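# Fit and lock the server's top cover

## Task

Close the server: place its top cover on it and get it locked, making sure no tool is left inside. The cover locks when it is slid closed, either by pushing it firmly or while both release buttons are pressed down.

## Robot and tools

Robot: two seven-joint arms, left_arm and right_arm, each ending in a two-finger gripper. A stand behind them carries two head cameras. Occasionally a loose object may get a short shove from outside.

Frames. Absolute values (end_effector_position, end_effector_quat_wxyz, Hand target, move targets as reached) are in the scene frame: origin at table-top height midway between the nominal arm bases, +x out over the table, +y toward left_arm, +z up. Calibrated bases: left_arm at (-0.049, +0.349, 0) m, quat_wxyz (+1.000, 0, 0, -0.029); right_arm at (+0.011, -0.308, 0) m, quat_wxyz (+1.000, 0, 0, +0.018). Offsets in calls are taken along each gripper's own Hand target axes. Gripper +z is the finger direction; fingers open and close along its x. The reported position is the point between the pads; fingertips extend 17.5 mm past it. Readings may be off by a few cm, worse at long reach.

The 18-number row, each value in [-1, 1]: left dx, dy, dz, rx, ry, rz, left gripper position, force_limit, speed; then the same nine for the right arm. dx..rz are an offset from that arm's Hand target at the start of the action or move, not a pose: 1.0 equals 0.6 m or 180 degrees, and rx, ry, rz form a single rotation vector. Send six zeros to leave an arm's pose alone. Gripper numbers are absolute commands every time: position +1 is open (50 mm), about -0.65 has the pads meet, -1 grips until blocked. force_limit -1/0/+1 gives about 20/102/185 N per pad (grip can end ~15 N higher); speed -1/0/+1 gives 20/85/150 mm/s. Both begin at +1. A 0 is a real command, so repeat the last values to keep a gripper unchanged.

execute_actions(actions, cameras): actions is a list of actions; each action is a table of up to 15 rows, one per 1/30 s step. A short table repeats its last row to fill 15. Every row counts from the action's starting Hand target, so repeating an offset moves further. Images appear only with an empty actions list or when cameras names them. Camera names: cam_head_left, cam_head_right, cam_high, cam_left_wrist, cam_right_wrist (all 672x504), or ["all"].

move(target, speed, blend, blocking, cameras): target is one 18-number row or a list of up to 15 rows, each offset from the same starting Hand targets (not chained). Straight paths, all finishing together, at most 10 s total. speed: m/s, 0.002 to 0.5, default 0.25 (turns limited to twice that in rad/s, max 0.873 rad/s); one value or one per target. blend: corner rounding in m for lists, 0 = stop at each. blocking=false returns after about 0.5 s while motion continues. Paths ignore obstacles and the other arm. Gripper changes in later targets are applied only after everything is at rest there. The result adds a move: line — done (within 3 mm and 2 degrees), off_target, moving, held, fault — plus limits (paced = pose clipped, held = steps withheld by a check, e.g. the inter-arm clearance check).

wait(seconds 0–3600): lets time pass with no new command; a running move continues. stop: brakes a running move (fingers keep going). zoom_image(camera, region [x0,y0,x1,y1] pixels, max 504x504): closer view of the latest image of that camera. clear_fault(arm): clears a reported torque fault on left_arm or right_arm. finished_scene(scene: 1 or 2): ends the scene irreversibly; only call it once the cover is on and locked and stays so unaided.

Reading results: Hand target is the last commanded pose after clipping; the gripper often settles short, and a later execute_actions call re-requests it; if still short, send the remaining distance as an offset. object_status: 0 moving, 1 blocked while opening, 2 blocked while closing (a grip), 3 reached position or pads met (likely empty). Confirm a grip with 2. position_measured in counts: opening ≈ (250 − counts) × 0.202 mm. A new force_limit or speed takes effect only after a position change of at least 0.01; to loosen a grip, open first. Flange force is the external force in gripper axes, includes held weight, and is noisy during acceleration. Joint torques are in joint order; positive toward larger joint angles.

Limits: orientation commands are clipped to 32 degrees from the current orientation per step; big wrist turns can swing the elbow. Arms are stiff, so a target a few mm past a solid contact presses hard; to stop pushing, command back past the gripper. Torque limits: 104.5 N m for the first four joints, 51.3 N m for the wrist three; exceeding one, or a joint off its plan by more than 5 degrees, stops the arm until clear_fault. Holding loads, stretched poses or pressing into unreachable poses heats motors; MOTOR HOT appears at 60 °C and at 75 °C the arm sags for 30–60 s.

Avoid: letting anything fall or leaving it off the table (fails), hitting fixed or heavy things, slamming or dropping the cover, releasing parts in motion, and any contact between the arms (closing a gripper on the other arm's fingers counts). Push firmly but moderately when sliding the cover shut, or press both release buttons instead.

Each tool is called as name([rows], argument=value, ...), one row to a line, values as JSON.

## Session

execute_actions(actions=[])

Scene clock: 0.00 s.
left_arm: end_effector_position=(+0.2268, +0.5610, +0.3234) position_measured=4 object_status=3 end_effector_quat_wxyz=(-0.268, +0.477, +0.816, +0.185) | right_arm: end_effector_position=(+0.1764, -0.8143, +0.1237) position_measured=2 object_status=3 end_effector_quat_wxyz=(+0.220, +0.950, +0.185, +0.125)
Joint positions: left_arm=[-0.195 0.168 -0.006 1.779 -0.636 1.447 2.103] | right_arm=[1.636 0.494 -0.338 1.99 -0.3 0.231 1.998]
Joint velocities: within noise
Joint torques (N m): no reading
Flange force (N): no reading
Hand target: left_arm +0.2268, +0.5610, +0.3234; -0.268, +0.477, +0.816, +0.185 | right_arm +0.1764, -0.8143, +0.1237; +0.220, +0.950, +0.185, +0.125
Tool commands: left_gripper/position=+1.0 left_gripper/force_limit=+1.0 left_gripper/speed=+1.0 right_gripper/position=+1.0 right_gripper/force_limit=+1.0 right_gripper/speed=+1.0

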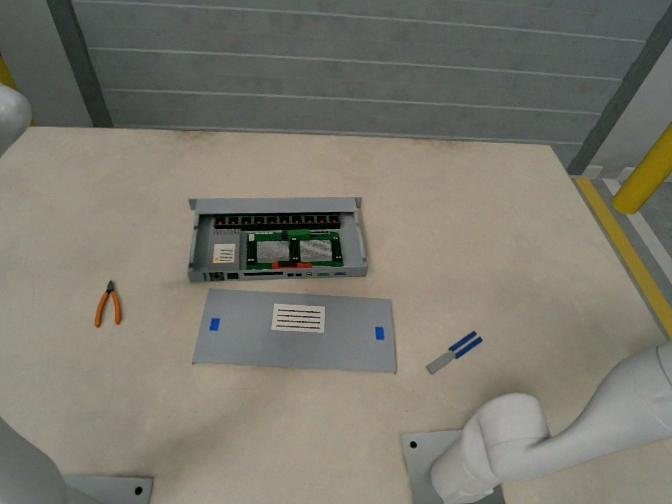

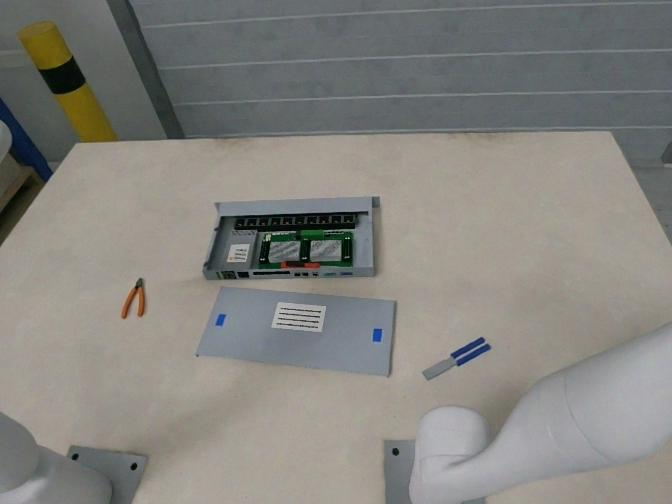

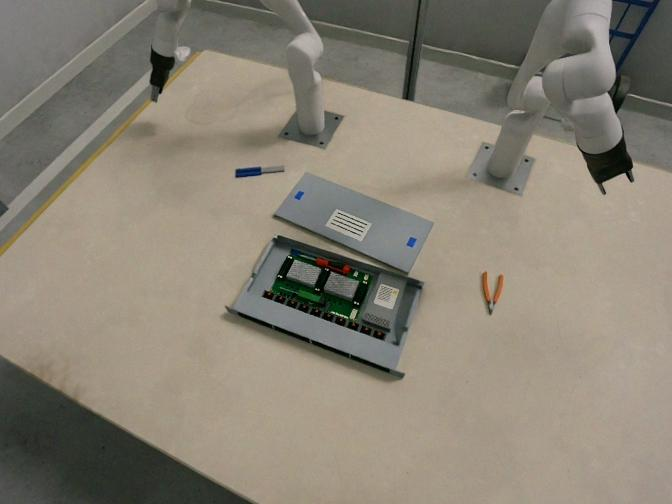

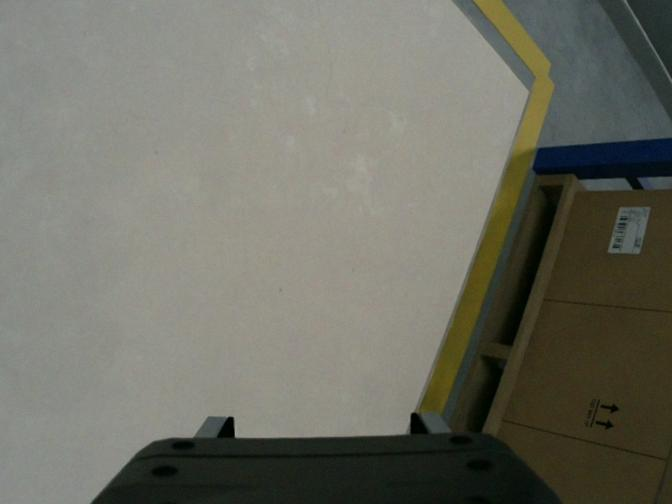

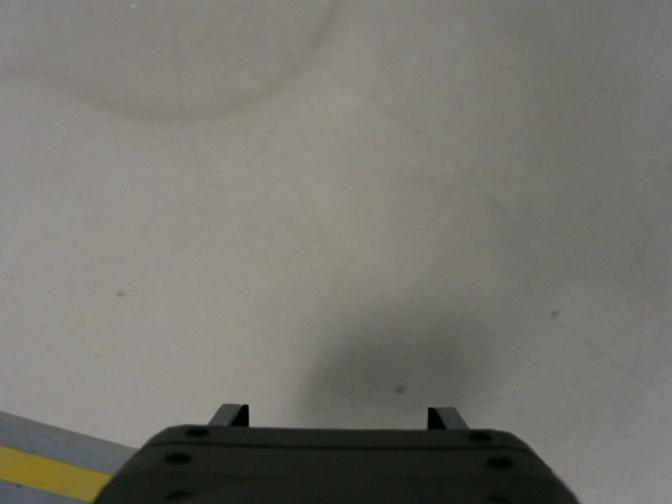

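zoom_image(camera="cam_head_left", region=[180, 185, 380, 295])

zoom_image(camera="cam_high", region=[220, 160, 440, 385])

zoom_image(camera="cam_head_right", region=[190, 185, 410, 385])

zoom_image(camera="cam_head_left", region=[180, 270, 410, 385])

Scaled by 2.520 from the camera's image (finer frame: 960x720).

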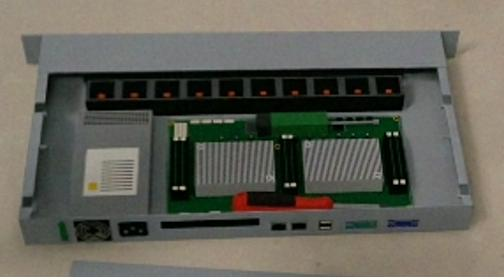

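Scaled by 2.240 from the camera's image (finer frame: 960x720).

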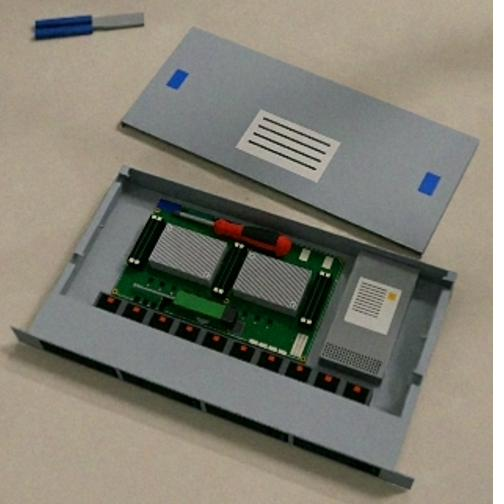

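Scaled by 2.291 from the camera's image (finer frame: 960x720).

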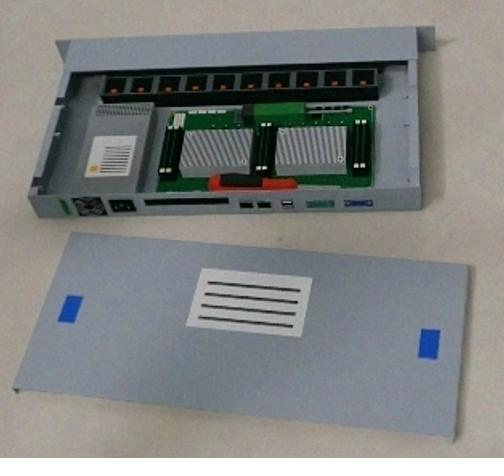

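Scaled by 2.191 from the camera's image (finer frame: 960x720).

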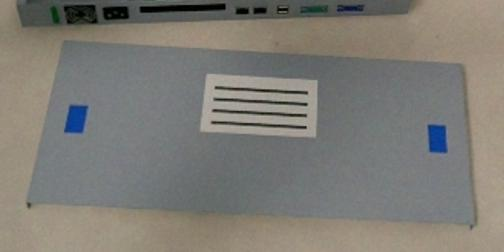

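move(target=[-0.611, -0.067, -0.008, 0.417, -0.345, -0.205, 1, 1, 1, 0.553, -0.2855, -0.390, 0.1424, -0.0809, 0.1197, 1, 1, 1], speed=0.35, cameras=["cam_left_wrist", "cam_right_wrist"])

Scene clock: 100.33 s.
left_arm: end_effector_position=(+0.3396, +0.2900, +0.1000) position_measured=4 object_status=3 end_effector_quat_wxyz=(-0.001, +0.000, +0.866, -0.500) | right_arm: end_effector_position=(+0.3500, -0.4496, +0.2998) position_measured=2 object_status=3 end_effector_quat_wxyz=(+0.000, +1.000, +0.000, +0.000)
Joint positions: left_arm=[-0.696 0.88 0.082 1.854 0.808 1.256 1.964] | right_arm=[0.54 0.149 -0.208 1.648 0.032 1.347 0.291]
Joint torques (N m): left_arm=[1.78 -17.79 4.16 -1.8 1.25 3 0.32] | right_arm=[0.85 -11.25 -0.48 -8.56 0.14 -0.13 -0.1]
Flange force (N): left_arm=[2.7 1.2 -3.6] | right_arm=[0.1 -1.1 -3.4]
Hand target: left_arm +0.3396, +0.2900, +0.1000; -0.001, +0.000, +0.866, -0.500 | right_arm +0.3500, -0.4496, +0.2998; +0.000, +1.000, +0.000, +0.000
Off the commanded pose: left_arm 0.000 m, 0 deg | right_arm 0.000 m, 0 deg.
move: done
cam_left_wrist: T_world_to_cam=[[-0.99911, 0.03561, -0.02269, 0.33274], [0.03722, 0.48861, -0.87171, -0.00297], [-0.01996, -0.87177, -0.4895, 0.47614]] pos_world=[0.34206, 0.40469, 0.23803]
cam_right_wrist: T_world_to_cam=[[0.9998, -0.00683, -0.01901, -0.34781], [-0.00653, -0.99986, 0.01566, -0.40284], [-0.01912, -0.01553, -0.9997, 0.46588]] pos_world=[0.35401, -0.39792, 0.46544]

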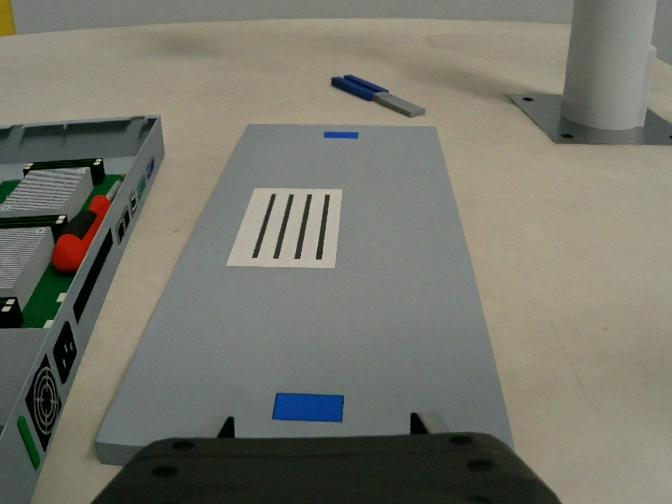

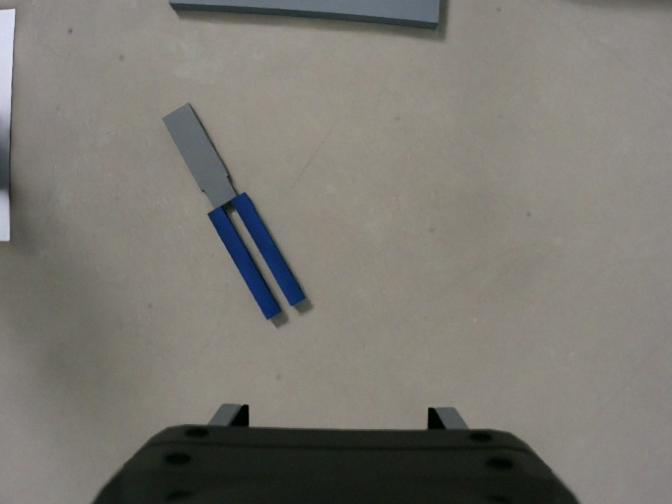

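zoom_image(camera="cam_left_wrist", region=[80, 360, 300, 500])

zoom_image(camera="cam_right_wrist", region=[150, 0, 460, 60])

zoom_image(camera="cam_left_wrist", region=[0, 90, 180, 500])

Scaled by 2.291.

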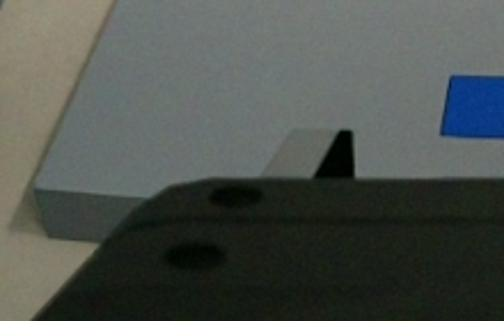

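Scaled by 1.626.

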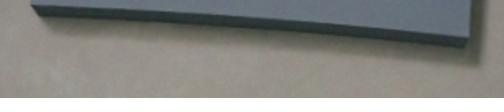

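Scaled by 1.229.

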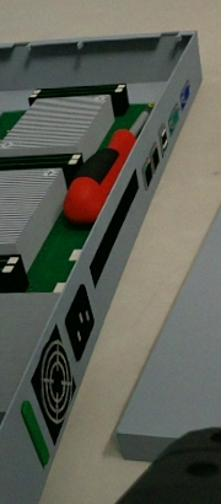

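move(target=[0,0,0,0,0,0, 1, 1, 1, 0.2833, -0.6327, 0.083, 0, 0, 0, 1, 1, 1], speed=0.4, cameras=["cam_head_left", "cam_head_right", "cam_right_wrist", "cam_high"])

zoom_image(camera="cam_head_left", region=[185, 335, 245, 380])

zoom_image(camera="cam_head_left", region=[360, 345, 420, 390])

zoom_image(camera="cam_right_wrist", region=[100, 50, 604, 420])

Scene clock: 136.83 s.
left_arm: end_effector_position=(+0.3396, +0.2900, +0.1000) position_measured=4 object_status=3 end_effector_quat_wxyz=(-0.001, +0.000, +0.866, -0.500) | right_arm: end_effector_position=(+0.5201, -0.0701, +0.2498) position_measured=2 object_status=3 end_effector_quat_wxyz=(+0.000, +1.000, +0.000, +0.000)
Joint positions: left_arm=[-0.696 0.881 0.082 1.854 0.808 1.256 1.964] | right_arm=[-0.25 0.661 -0.409 1.059 0.249 1.466 -0.642]
Joint torques (N m): left_arm=[1.74 -17.9 4.18 -1.77 1.24 2.97 0.32] | right_arm=[0.74 -20.86 -2.13 -8.49 0.14 -0.2 -0.05]
Flange force (N): left_arm=[2.4 1.4 -3.5] | right_arm=[1.2 -2.0 -3.5]
Hand target: left_arm +0.3396, +0.2900, +0.1000; -0.001, +0.000, +0.866, -0.500 | right_arm +0.5201, -0.0701, +0.2498; +0.000, +1.000, +0.000, +0.000
Off the commanded pose: left_arm 0.000 m, 0 deg | right_arm 0.000 m, 0 deg.
move: done
cam_right_wrist: T_world_to_cam=[[0.9998, -0.00693, -0.01891, -0.51628], [-0.00663, -0.99985, 0.01576, -0.02149], [-0.01902, -0.01563, -0.9997, 0.42499]] pos_world=[0.52411, -0.01842, 0.41544]
Images, in order (width x height): cam_head_left 672x504, cam_head_right 672x504, cam_high 672x504, cam_right_wrist 672x504.

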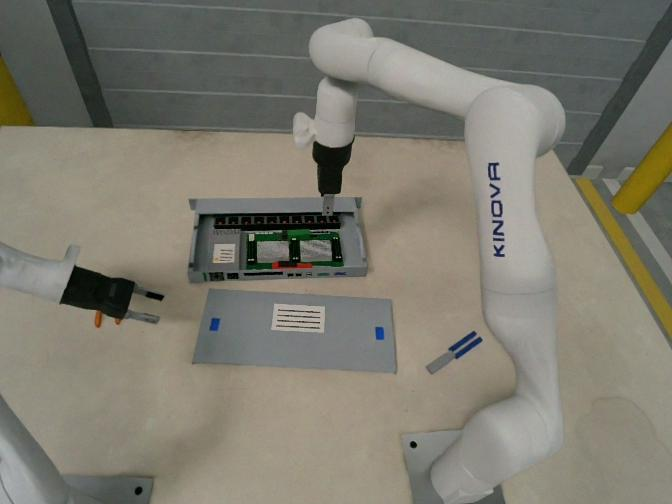

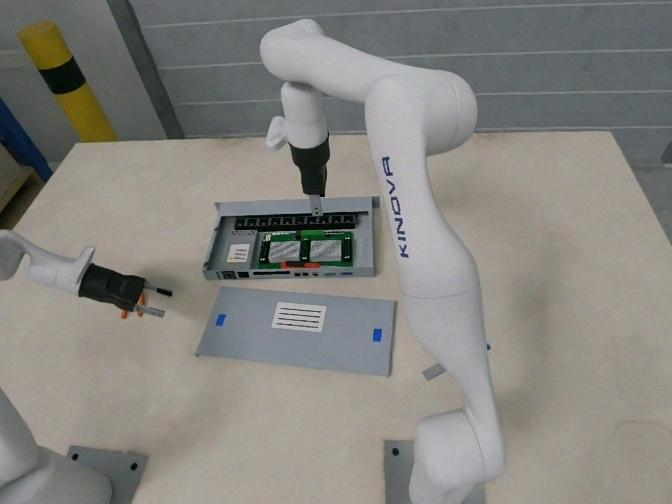

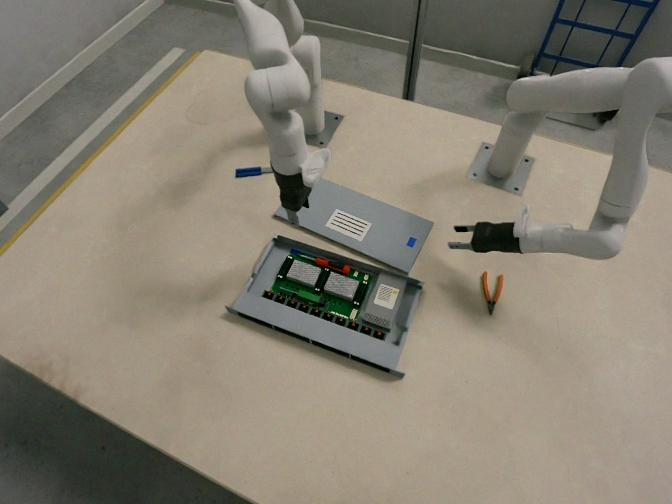

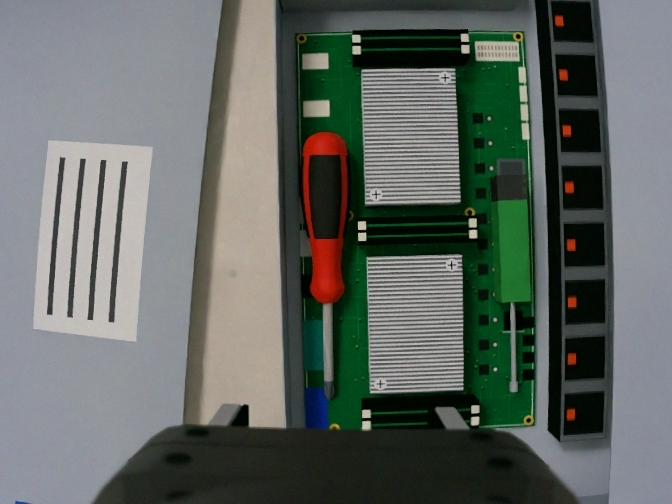

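Scaled by 8.400 from the camera's image (finer frame: 960x720).

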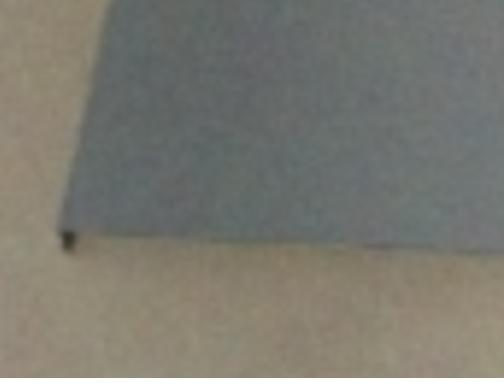

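Scaled by 8.400 from the camera's image (finer frame: 960x720).

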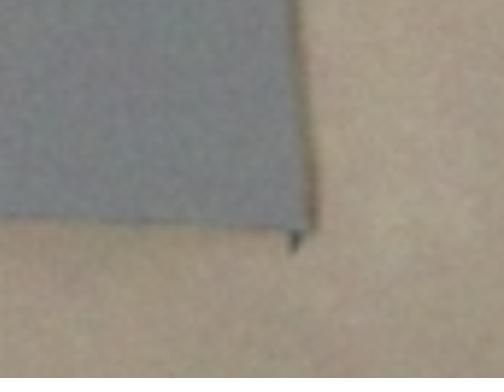

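Scaled by 1.000.

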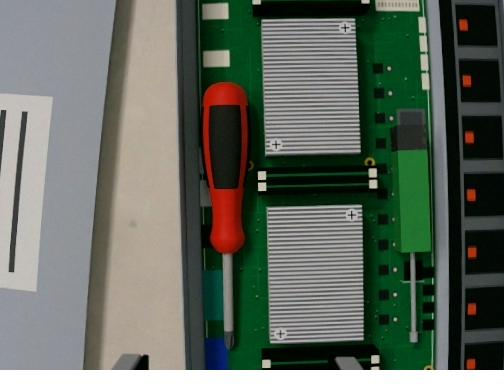

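move(target=[-0.333,-0.07,-0.0788,0,0,0, 1, 1, 1, 0.1665, 0.0082, 0.2913, 0, 0, 0, 1, 1, 1], speed=0.25, cameras=["cam_left_wrist", "cam_right_wrist"])

zoom_image(camera="cam_left_wrist", region=[150, 120, 500, 400])

Scene clock: 180.67 s.
left_arm: end_effector_position=(+0.5394, +0.3098, +0.1598) position_measured=4 object_status=3 end_effector_quat_wxyz=(-0.001, +0.000, +0.866, -0.500) | right_arm: end_effector_position=(+0.6200, -0.0751, +0.0750) position_measured=2 object_status=3 end_effector_quat_wxyz=(+0.000, +1.000, +0.000, +0.000)
Joint positions: left_arm=[-0.549 1.072 0.132 1.048 0.809 1.573 2.503] | right_arm=[-0.234 1.024 -0.36 0.896 0.321 1.268 -0.563]
Joint torques (N m): left_arm=[1.75 -24.79 5.14 -6.59 2.51 1.95 0.29] | right_arm=[0.76 -25.49 -2.27 -7.9 0.14 -0.2 -0.11]
Flange force (N): left_arm=[2.2 0.8 -2.6] | right_arm=[2.2 -2.1 -3.0]
Hand target: left_arm +0.5394, +0.3098, +0.1598; -0.001, +0.000, +0.866, -0.500 | right_arm +0.6200, -0.0751, +0.0750; +0.000, +1.000, +0.000, +0.000
Off the commanded pose: left_arm 0.000 m, 0 deg | right_arm 0.000 m, 0 deg.
move: done
cam_left_wrist: T_world_to_cam=[[-0.99911, 0.03556, -0.02261, 0.53301], [0.03711, 0.48854, -0.87175, 0.03215], [-0.01996, -0.87182, -0.48943, 0.52666]] pos_world=[0.54186, 0.42449, 0.29783]
cam_right_wrist: T_world_to_cam=[[0.9998, -0.00683, -0.01901, -0.61947], [-0.00653, -0.99986, 0.01566, -0.02311], [-0.01912, -0.01553, -0.9997, 0.25213]] pos_world=[0.62401, -0.02342, 0.24064]

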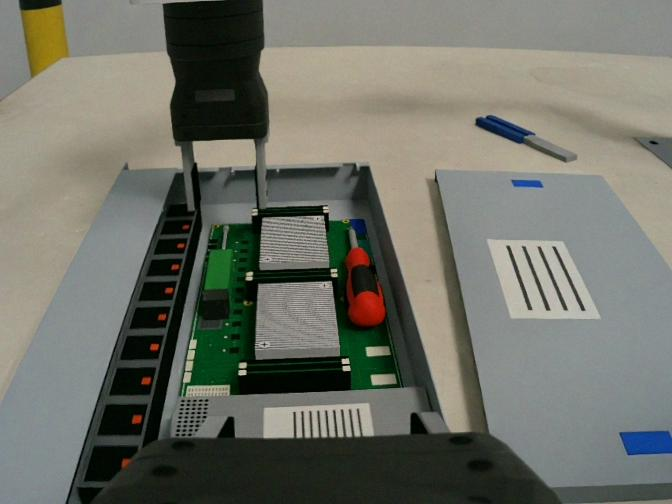

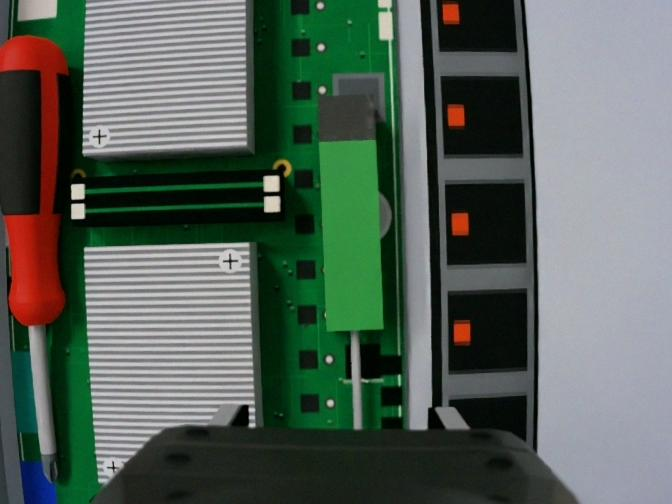

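Scaled by 1.440.

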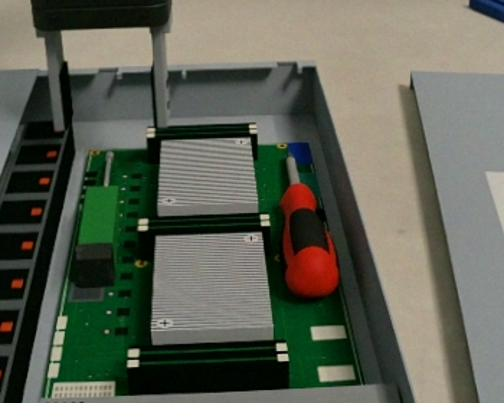

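move([
  [0,0,0,0,0,0,1,1,1, 0.0092,0,0.0725,0,0,0, 0.208,-0.4,0.5],
  [0,0,0,0,0,0,1,1,1, 0.0092,0,0.0725,0,0,0, -1,-0.4,0],
  [0,0,0,0,0,0,1,1,1, 0.0092,0,-0.10,0,0,0, -1,-0.4,0],
], speed=[0.08,0.1,0.12], cameras=["cam_left_wrist", "cam_right_wrist"])

Scene clock: 216.10 s.
left_arm: end_effector_position=(+0.5394, +0.3098, +0.1598) position_measured=4 object_status=3 end_effector_quat_wxyz=(-0.001, +0.000, +0.866, -0.500) | right_arm: end_effector_position=(+0.6255, -0.0750, +0.1351) position_measured=243 object_status=2 end_effector_quat_wxyz=(+0.000, +1.000, +0.000, +0.000)
Joint positions: left_arm=[-0.549 1.072 0.132 1.048 0.809 1.573 2.503] | right_arm=[-0.245 0.988 -0.364 0.769 0.306 1.423 -0.534]
Joint torques (N m): left_arm=[1.78 -24.67 5.13 -6.57 2.56 1.96 0.28] | right_arm=[0.77 -26.06 -2.01 -8.42 0.1 -0.23 -0.08]
Flange force (N): left_arm=[2.3 0.6 -2.6] | right_arm=[3.2 -2.5 -2.8]
Hand target: left_arm +0.5394, +0.3098, +0.1598; -0.001, +0.000, +0.866, -0.500 | right_arm +0.6255, -0.0751, +0.1350; +0.000, +1.000, +0.000, +0.000
Off the commanded pose: left_arm 0.000 m, 0 deg | right_arm 0.000 m, 0 deg.
move: done
cam_left_wrist: T_world_to_cam=[[-0.99911, 0.03556, -0.02261, 0.53301], [0.03711, 0.48854, -0.87175, 0.03206], [-0.01996, -0.87182, -0.48943, 0.52661]] pos_world=[0.54186, 0.42449, 0.29773]
cam_right_wrist: T_world_to_cam=[[0.9998, -0.00673, -0.01891, -0.62385], [-0.00643, -0.99986, 0.01556, -0.02405], [-0.01902, -0.01543, -0.9997, 0.31226]] pos_world=[0.62951, -0.02342, 0.30074]

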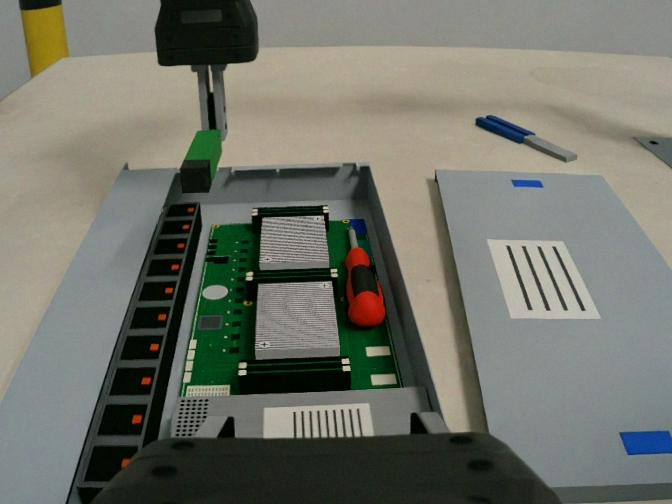

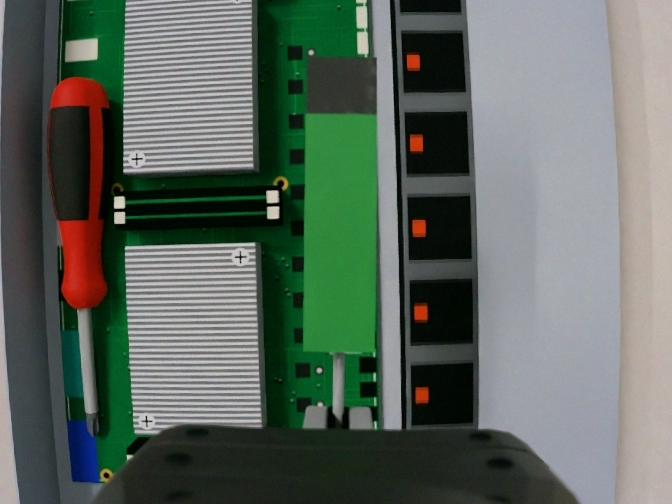

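move([
  [0,0,0,0,0,0,1,1,1, -0.0092,0.5915,0.025,0,0,0, -1,-0.4,0],
  [0,0,0,0,0,0,1,1,1, -0.0092,0.5915,0.185,0,0,0, -1,-0.4,0],
  [0,0,0,0,0,0,1,1,1, -0.0092,0.5915,0.185,0,0,0, 0.208,-0.4,-0.5],
  [0,0,0,0,0,0,1,1,1, -0.0092,0.5915,0.025,0,0,0, 0.208,-0.4,0],
  [0,0,0,0,0,0,1,1,1, -0.1842,-0.0068,0.0583,0,0,0, 0.208,-0.4,0],
], speed=[0.35,0.1,0.1,0.2,0.35], blend=[0.02,0,0,0.03,0], cameras=["cam_left_wrist", "cam_right_wrist", "cam_high"])

zoom_image(camera="cam_left_wrist", region=[300, 150, 450, 350])

Scene clock: 234.63 s.
left_arm: end_effector_position=(+0.5394, +0.3098, +0.1598) position_measured=4 object_status=3 end_effector_quat_wxyz=(-0.001, +0.000, +0.866, -0.500) | right_arm: end_effector_position=(+0.5151, -0.0711, +0.1000) position_measured=121 object_status=3 end_effector_quat_wxyz=(+0.000, +1.000, +0.000, +0.000)
Joint positions: left_arm=[-0.549 1.072 0.132 1.048 0.809 1.573 2.503] | right_arm=[-0.237 0.778 -0.39 1.35 0.309 1.073 -0.709]
Joint torques (N m): left_arm=[1.8 -24.69 5.06 -6.61 2.56 1.97 0.27] | right_arm=[0.56 -21.26 -2.53 -7.32 0.17 -0.21 -0.09]
Flange force (N): left_arm=[2.5 0.6 -2.6] | right_arm=[0.8 -1.5 -3.1]
Hand target: left_arm +0.5394, +0.3098, +0.1598; -0.001, +0.000, +0.866, -0.500 | right_arm +0.5150, -0.0710, +0.1000; +0.000, +1.000, +0.000, +0.000
Off the commanded pose: left_arm 0.000 m, 0 deg | right_arm 0.000 m, 0 deg.
move: done; blend cut to 0 m at target 4
cam_left_wrist: T_world_to_cam=[[-0.99911, 0.03556, -0.02261, 0.53301], [0.03711, 0.48854, -0.87175, 0.03206], [-0.01996, -0.87182, -0.48943, 0.52661]] pos_world=[0.54186, 0.42449, 0.29773]
cam_right_wrist: T_world_to_cam=[[0.9998, -0.00693, -0.01891, -0.51412], [-0.00663, -0.99985, 0.01576, -0.02016], [-0.01902, -0.01563, -0.9997, 0.27512]] pos_world=[0.51911, -0.01942, 0.26564]
Images, in order (width x height): cam_high 672x504, cam_left_wrist 672x504, cam_right_wrist 672x504.

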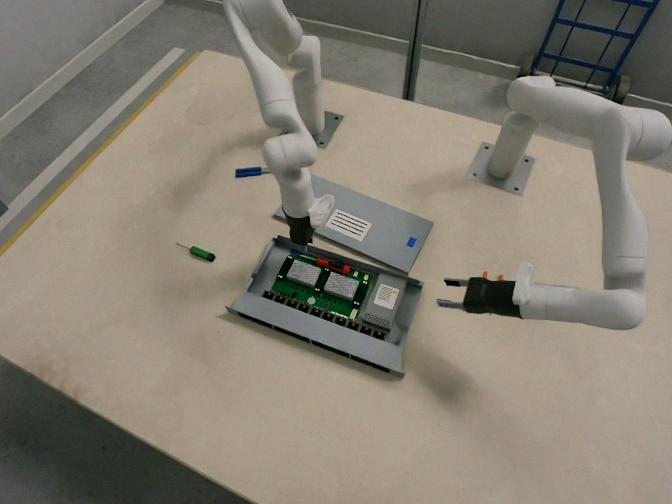

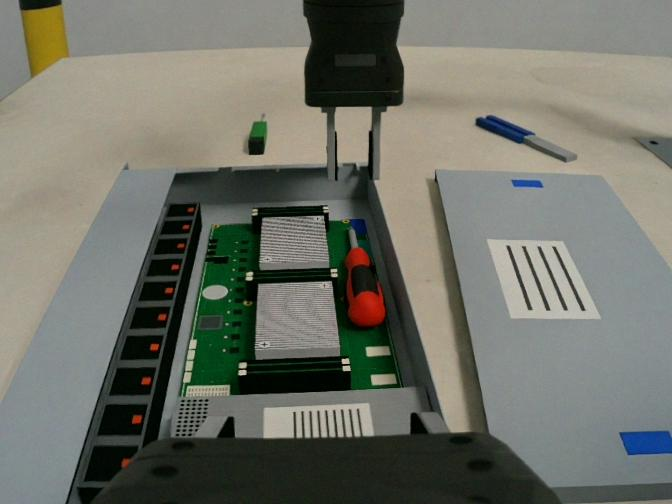

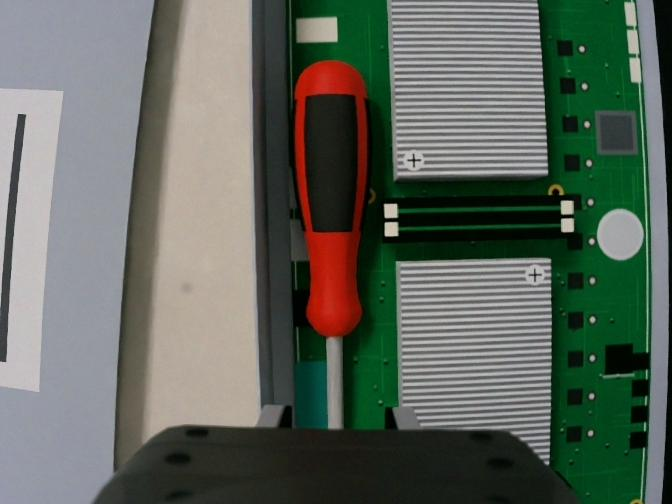

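Scaled by 2.520.

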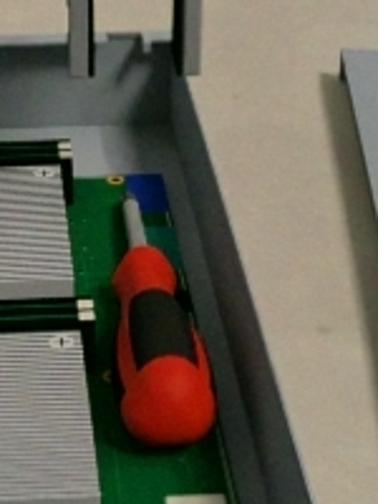

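zoom_image(camera="cam_right_wrist", region=[220, 250, 420, 430])

zoom_image(camera="cam_left_wrist", region=[320, 150, 400, 250])

Scaled by 2.520.

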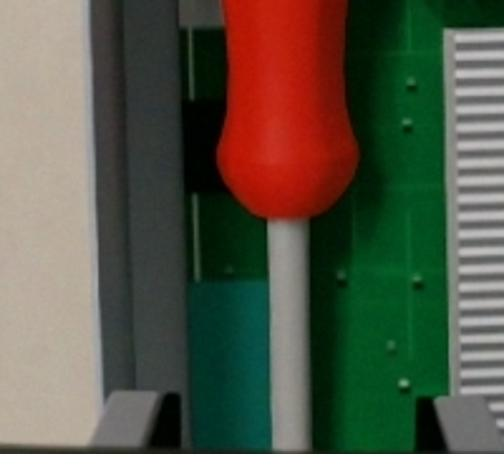

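Scaled by 5.040.

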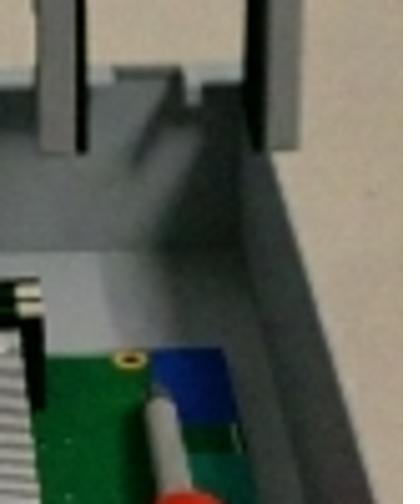

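move(target=[0,0,0,0,0,0,1,1,1, -0.0025,0,0.1,0,0,0, -0.056,-0.4,0], speed=0.12, cameras=["cam_left_wrist", "cam_right_wrist"])

zoom_image(camera="cam_left_wrist", region=[310, 160, 420, 340])

zoom_image(camera="cam_right_wrist", region=[250, 300, 430, 440])

Scene clock: 262.00 s.
left_arm: end_effector_position=(+0.5394, +0.3098, +0.1598) position_measured=4 object_status=3 end_effector_quat_wxyz=(-0.001, +0.000, +0.866, -0.500) | right_arm: end_effector_position=(+0.5135, -0.0710, +0.0400) position_measured=161 object_status=3 end_effector_quat_wxyz=(+0.000, +1.000, +0.000, +0.000)
Joint positions: left_arm=[-0.549 1.072 0.132 1.048 0.809 1.573 2.503] | right_arm=[-0.247 0.857 -0.368 1.41 0.344 0.938 -0.739]
Joint torques (N m): left_arm=[1.79 -24.72 5.16 -6.63 2.52 1.97 0.27] | right_arm=[0.78 -21.67 -2.67 -6.54 0.17 -0.21 -0.06]
Flange force (N): left_arm=[2.5 0.6 -2.5] | right_arm=[0.9 -2.1 -2.8]
Hand target: left_arm +0.5394, +0.3098, +0.1598; -0.001, +0.000, +0.866, -0.500 | right_arm +0.5135, -0.0710, +0.0400; +0.000, +1.000, +0.000, +0.000
Off the commanded pose: left_arm 0.000 m, 0 deg | right_arm 0.000 m, 0 deg.
move: done
cam_left_wrist: T_world_to_cam=[[-0.99911, 0.03556, -0.02261, 0.53301], [0.03711, 0.48854, -0.87175, 0.03206], [-0.01996, -0.87182, -0.48943, 0.52661]] pos_world=[0.54186, 0.42449, 0.29773]
cam_right_wrist: T_world_to_cam=[[0.9998, -0.00673, -0.01901, -0.51363], [-0.00643, -0.99986, 0.01566, -0.01921], [-0.01912, -0.01553, -0.9997, 0.21517]] pos_world=[0.51751, -0.01932, 0.20564]

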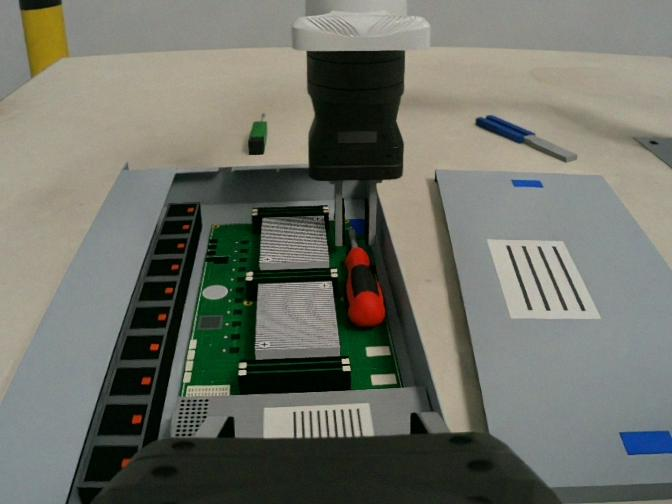

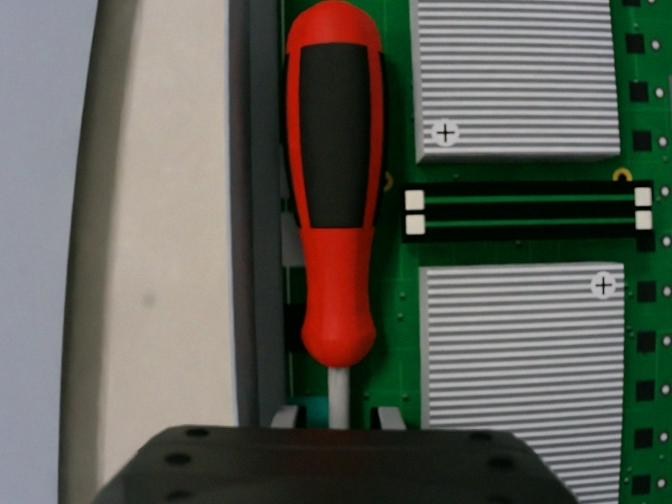

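Scaled by 2.800.

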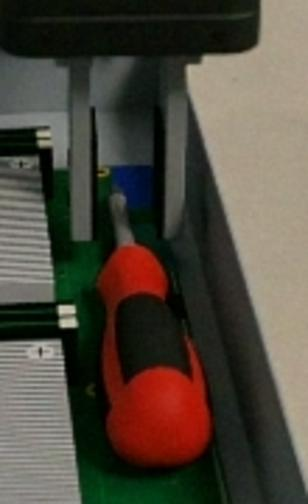

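Scaled by 2.800.

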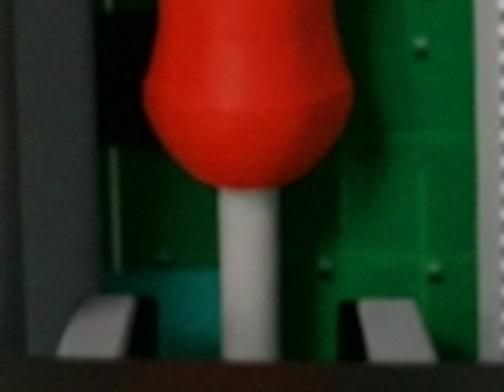

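move([
  [0,0,0,0,0,0,1,1,1, 0,0,0.0117,0,0,0, -0.056,-0.4,0],
  [0,0,0,0,0,0,1,1,1, 0,0,0.0117,0,0,0, -1,-0.4,-0.3],
  [0,0,0,0,0,0,1,1,1, 0,0,-0.03,0,0,0, -1,-0.4,-0.3],
], speed=[0.04,0.04,0.08], cameras=["cam_left_wrist", "cam_right_wrist"])

Scene clock: 272.23 s.
left_arm: end_effector_position=(+0.5394, +0.3098, +0.1598) position_measured=4 object_status=3 end_effector_quat_wxyz=(-0.001, +0.000, +0.866, -0.500) | right_arm: end_effector_position=(+0.5136, -0.0710, +0.0581) position_measured=227 object_status=2 end_effector_quat_wxyz=(+0.000, +1.000, +0.000, +0.000)
Joint positions: left_arm=[-0.549 1.072 0.132 1.048 0.809 1.573 2.503] | right_arm=[-0.244 0.831 -0.375 1.397 0.333 0.977 -0.731]
Joint torques (N m): left_arm=[1.75 -24.67 5.13 -6.59 2.58 1.93 0.24] | right_arm=[0.74 -21.95 -2.67 -6.95 0.15 -0.21 -0.05]
Flange force (N): left_arm=[2.2 0.5 -2.7] | right_arm=[0.9 -2.1 -2.2]
Hand target: left_arm +0.5394, +0.3098, +0.1598; -0.001, +0.000, +0.866, -0.500 | right_arm +0.5135, -0.0710, +0.0580; +0.000, +1.000, +0.000, +0.000
Off the commanded pose: left_arm 0.000 m, 0 deg | right_arm 0.000 m, 0 deg.
move: done
cam_left_wrist: T_world_to_cam=[[-0.99911, 0.03556, -0.02261, 0.53301], [0.03711, 0.48854, -0.87175, 0.03206], [-0.01996, -0.87182, -0.48943, 0.52661]] pos_world=[0.54186, 0.42449, 0.29773]
cam_right_wrist: T_world_to_cam=[[0.9998, -0.00683, -0.01891, -0.51331], [-0.00653, -0.99986, 0.01556, -0.01942], [-0.01902, -0.01543, -0.9997, 0.23321]] pos_world=[0.51751, -0.01932, 0.22374]

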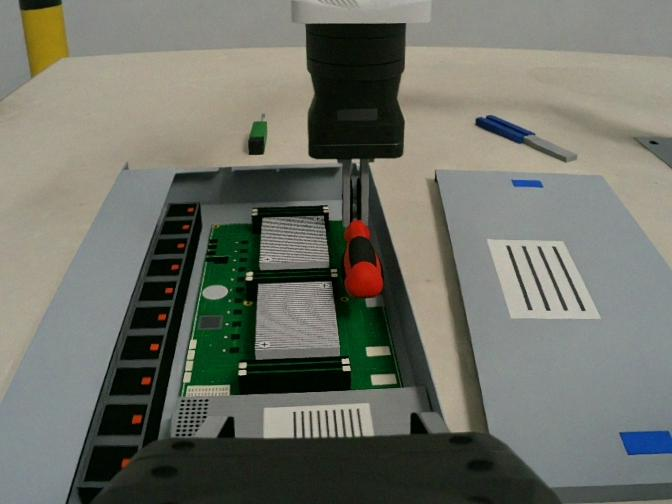

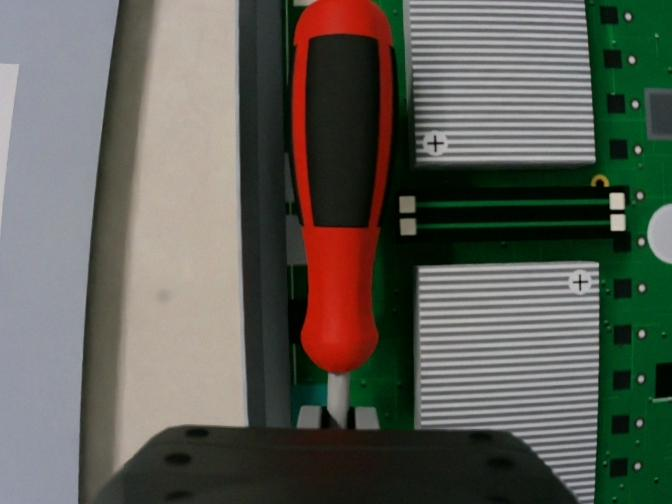

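move([
  [0,0,0,0,0,0,1,1,1, 0,0,-0.1367,0,0,0, -1,-0.4,-0.3],
  [0,0,0,0,0,0,1,1,1, -0.0225,0.715,-0.1033,0,0,0, -1,-0.4,-0.3],
  [0,0,0,0,0,0,1,1,1, -0.0225,0.715,0.0542,0,0,0, -1,-0.4,-0.3],
  [0,0,0,0,0,0,1,1,1, -0.0225,0.715,0.0542,0,0,0, 0.208,-0.4,-0.5],
  [0,0,0,0,0,0,1,1,1, -0.0225,0.715,-0.1033,0,0,0, 0.208,-0.4,-0.5],
], speed=[0.12,0.35,0.1,0.1,0.25], blend=[0.03,0.02,0,0,0], cameras=["cam_left_wrist", "cam_right_wrist", "cam_head_left"])

zoom_image(camera="cam_left_wrist", region=[370, 150, 672, 504])

zoom_image(camera="cam_left_wrist", region=[60, 120, 440, 420])

Scene clock: 403.57 s.
left_arm: end_effector_position=(+0.5394, +0.3098, +0.1598) position_measured=4 object_status=3 end_effector_quat_wxyz=(-0.001, +0.000, +0.866, -0.500) | right_arm: end_effector_position=(+0.4999, -0.5000, +0.1203) position_measured=121 object_status=3 end_effector_quat_wxyz=(+0.000, +1.000, +0.000, +0.000)
Joint positions: left_arm=[-0.549 1.072 0.132 1.048 0.809 1.573 2.503] | right_arm=[0.576 0.683 -0.363 1.459 0.263 1.047 0.12]
Joint torques (N m): left_arm=[1.77 -24.73 5.15 -6.61 2.54 2 0.3] | right_arm=[0.78 -19.66 -2.23 -7.27 0.13 -0.16 -0.1]
Flange force (N): left_arm=[2.5 0.7 -2.5] | right_arm=[1.5 -0.9 -3.2]
Hand target: left_arm +0.5394, +0.3098, +0.1598; -0.001, +0.000, +0.866, -0.500 | right_arm +0.4999, -0.5000, +0.1203; +0.000, +1.000, +0.000, +0.000
Off the commanded pose: left_arm 0.000 m, 0 deg | right_arm 0.000 m, 0 deg.
move: done
cam_left_wrist: T_world_to_cam=[[-0.99911, 0.03556, -0.02261, 0.53301], [0.03711, 0.48854, -0.87175, 0.03206], [-0.01996, -0.87182, -0.48943, 0.52661]] pos_world=[0.54186, 0.42449, 0.29773]
cam_right_wrist: T_world_to_cam=[[0.9998, -0.00683, -0.01891, -0.50146], [-0.00653, -0.99986, 0.01566, -0.44944], [-0.01902, -0.01553, -0.9997, 0.28847]] pos_world=[0.50391, -0.44832, 0.28594]
Images, in order (width x height): cam_head_left 672x504, cam_left_wrist 672x504, cam_right_wrist 672x504.

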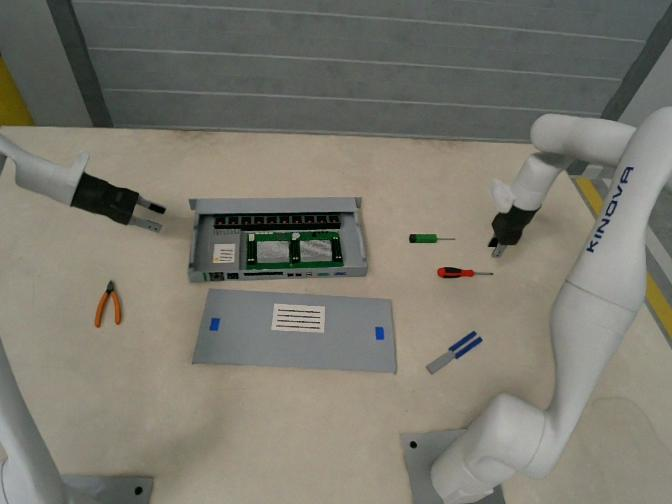

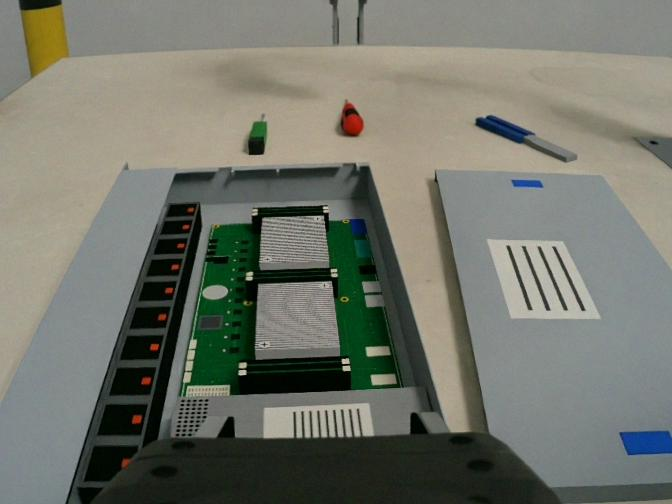

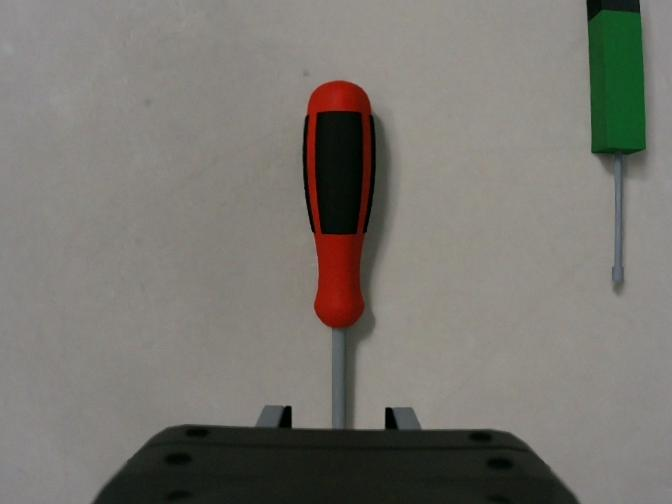

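Scaled by 1.424.

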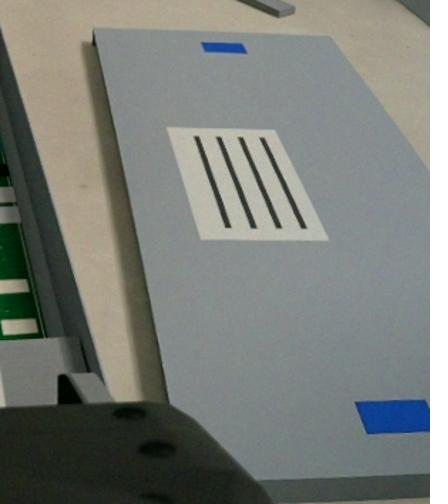

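Scaled by 1.326.

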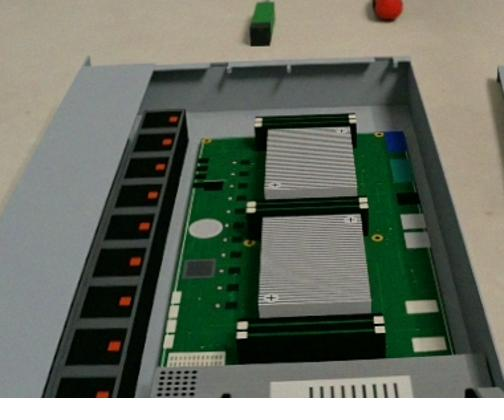

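move([
  [0.266,0.043,0.03,0.028,0,0,1,1,1, -0.333,-0.5,-0.083,-0.0064,0.1388,0.0137, 0.076,-0.8,-0.5],
  [0.5323,0.0857,0.101,0.0556,0,0,1,1,1, -0.496,-0.797,0.1172,-0.0128,0.2776,0.0274, 0.076,-0.8,-0.5],
], speed=[0.35,0.3], blend=[0.05,0], cameras=["cam_left_wrist", "cam_right_wrist"])

zoom_image(camera="cam_left_wrist", region=[200, 150, 504, 400])

Scene clock: 424.70 s.
left_arm: end_effector_position=(+0.2200, +0.2832, +0.0853) position_measured=4 object_status=3 end_effector_quat_wxyz=(-0.001, +0.000, +0.819, -0.573) | right_arm: end_effector_position=(+0.2025, -0.0217, +0.0496) position_measured=141 object_status=3 end_effector_quat_wxyz=(+0.020, +0.905, -0.042, +0.422)
Joint positions: left_arm=[-0.9 1 0.049 2.115 0.736 1.213 1.624] | right_arm=[-1.257 0.952 -0.762 2.281 1.317 1.465 -3.255]
Joint torques (N m): left_arm=[1.8 -15.23 3.89 2.54 0.33 3.5 0.29] | right_arm=[0.84 -14.63 -2.01 0.87 -0.06 2.46 -0.11]
Flange force (N): left_arm=[3.7 1.0 -3.9] | right_arm=[0.8 -2.3 -4.1]
Hand target: left_arm +0.2200, +0.2832, +0.0853; -0.001, +0.000, +0.819, -0.573 | right_arm +0.2025, -0.0217, +0.0496; +0.020, +0.905, -0.042, +0.422
Off the commanded pose: left_arm 0.000 m, 0 deg | right_arm 0.000 m, 0 deg.
move: done
cam_left_wrist: T_world_to_cam=[[-0.99912, 0.03084, -0.02832, 0.21491], [0.03692, 0.32965, -0.94338, 0.04319], [-0.01975, -0.9436, -0.3305, 0.46741]] pos_world=[0.22236, 0.42018, 0.20132]
cam_right_wrist: T_world_to_cam=[[0.65374, -0.0666, 0.75378, -0.1718], [-0.10766, -0.99417, 0.00554, 0.04899], [0.74902, -0.08477, -0.6571, 0.04557]] pos_world=[0.08345, 0.04112, 0.15918]

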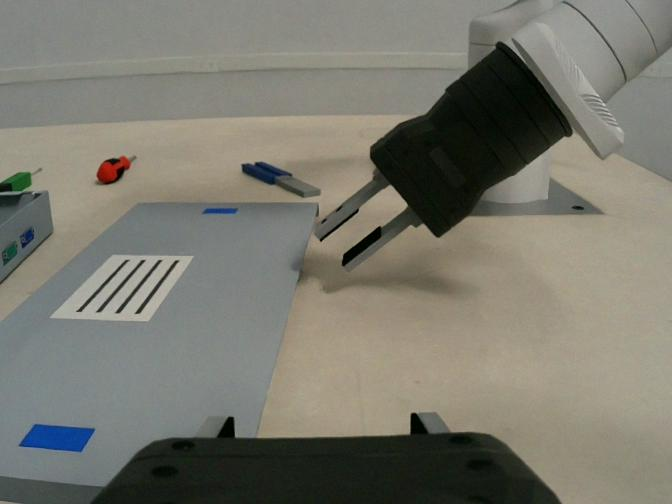

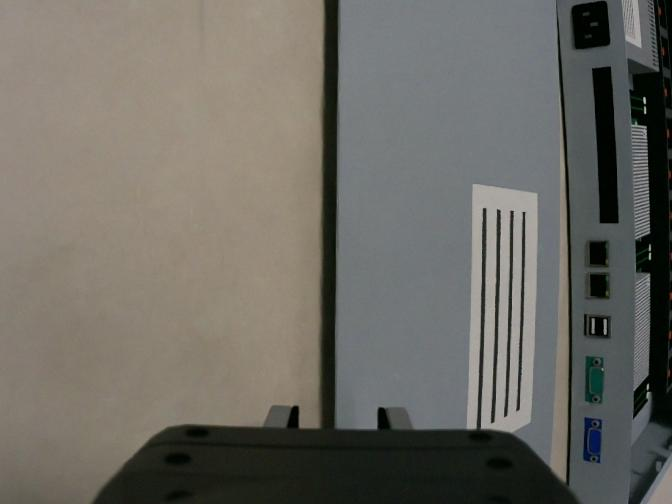

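Scaled by 1.658.

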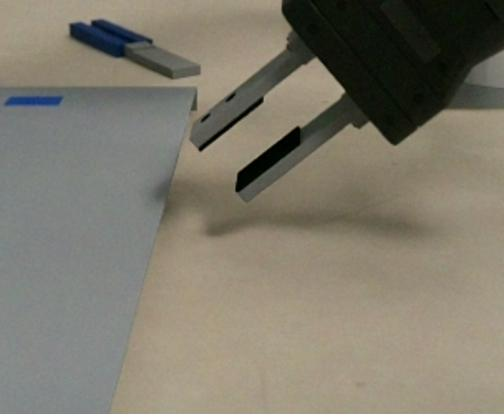

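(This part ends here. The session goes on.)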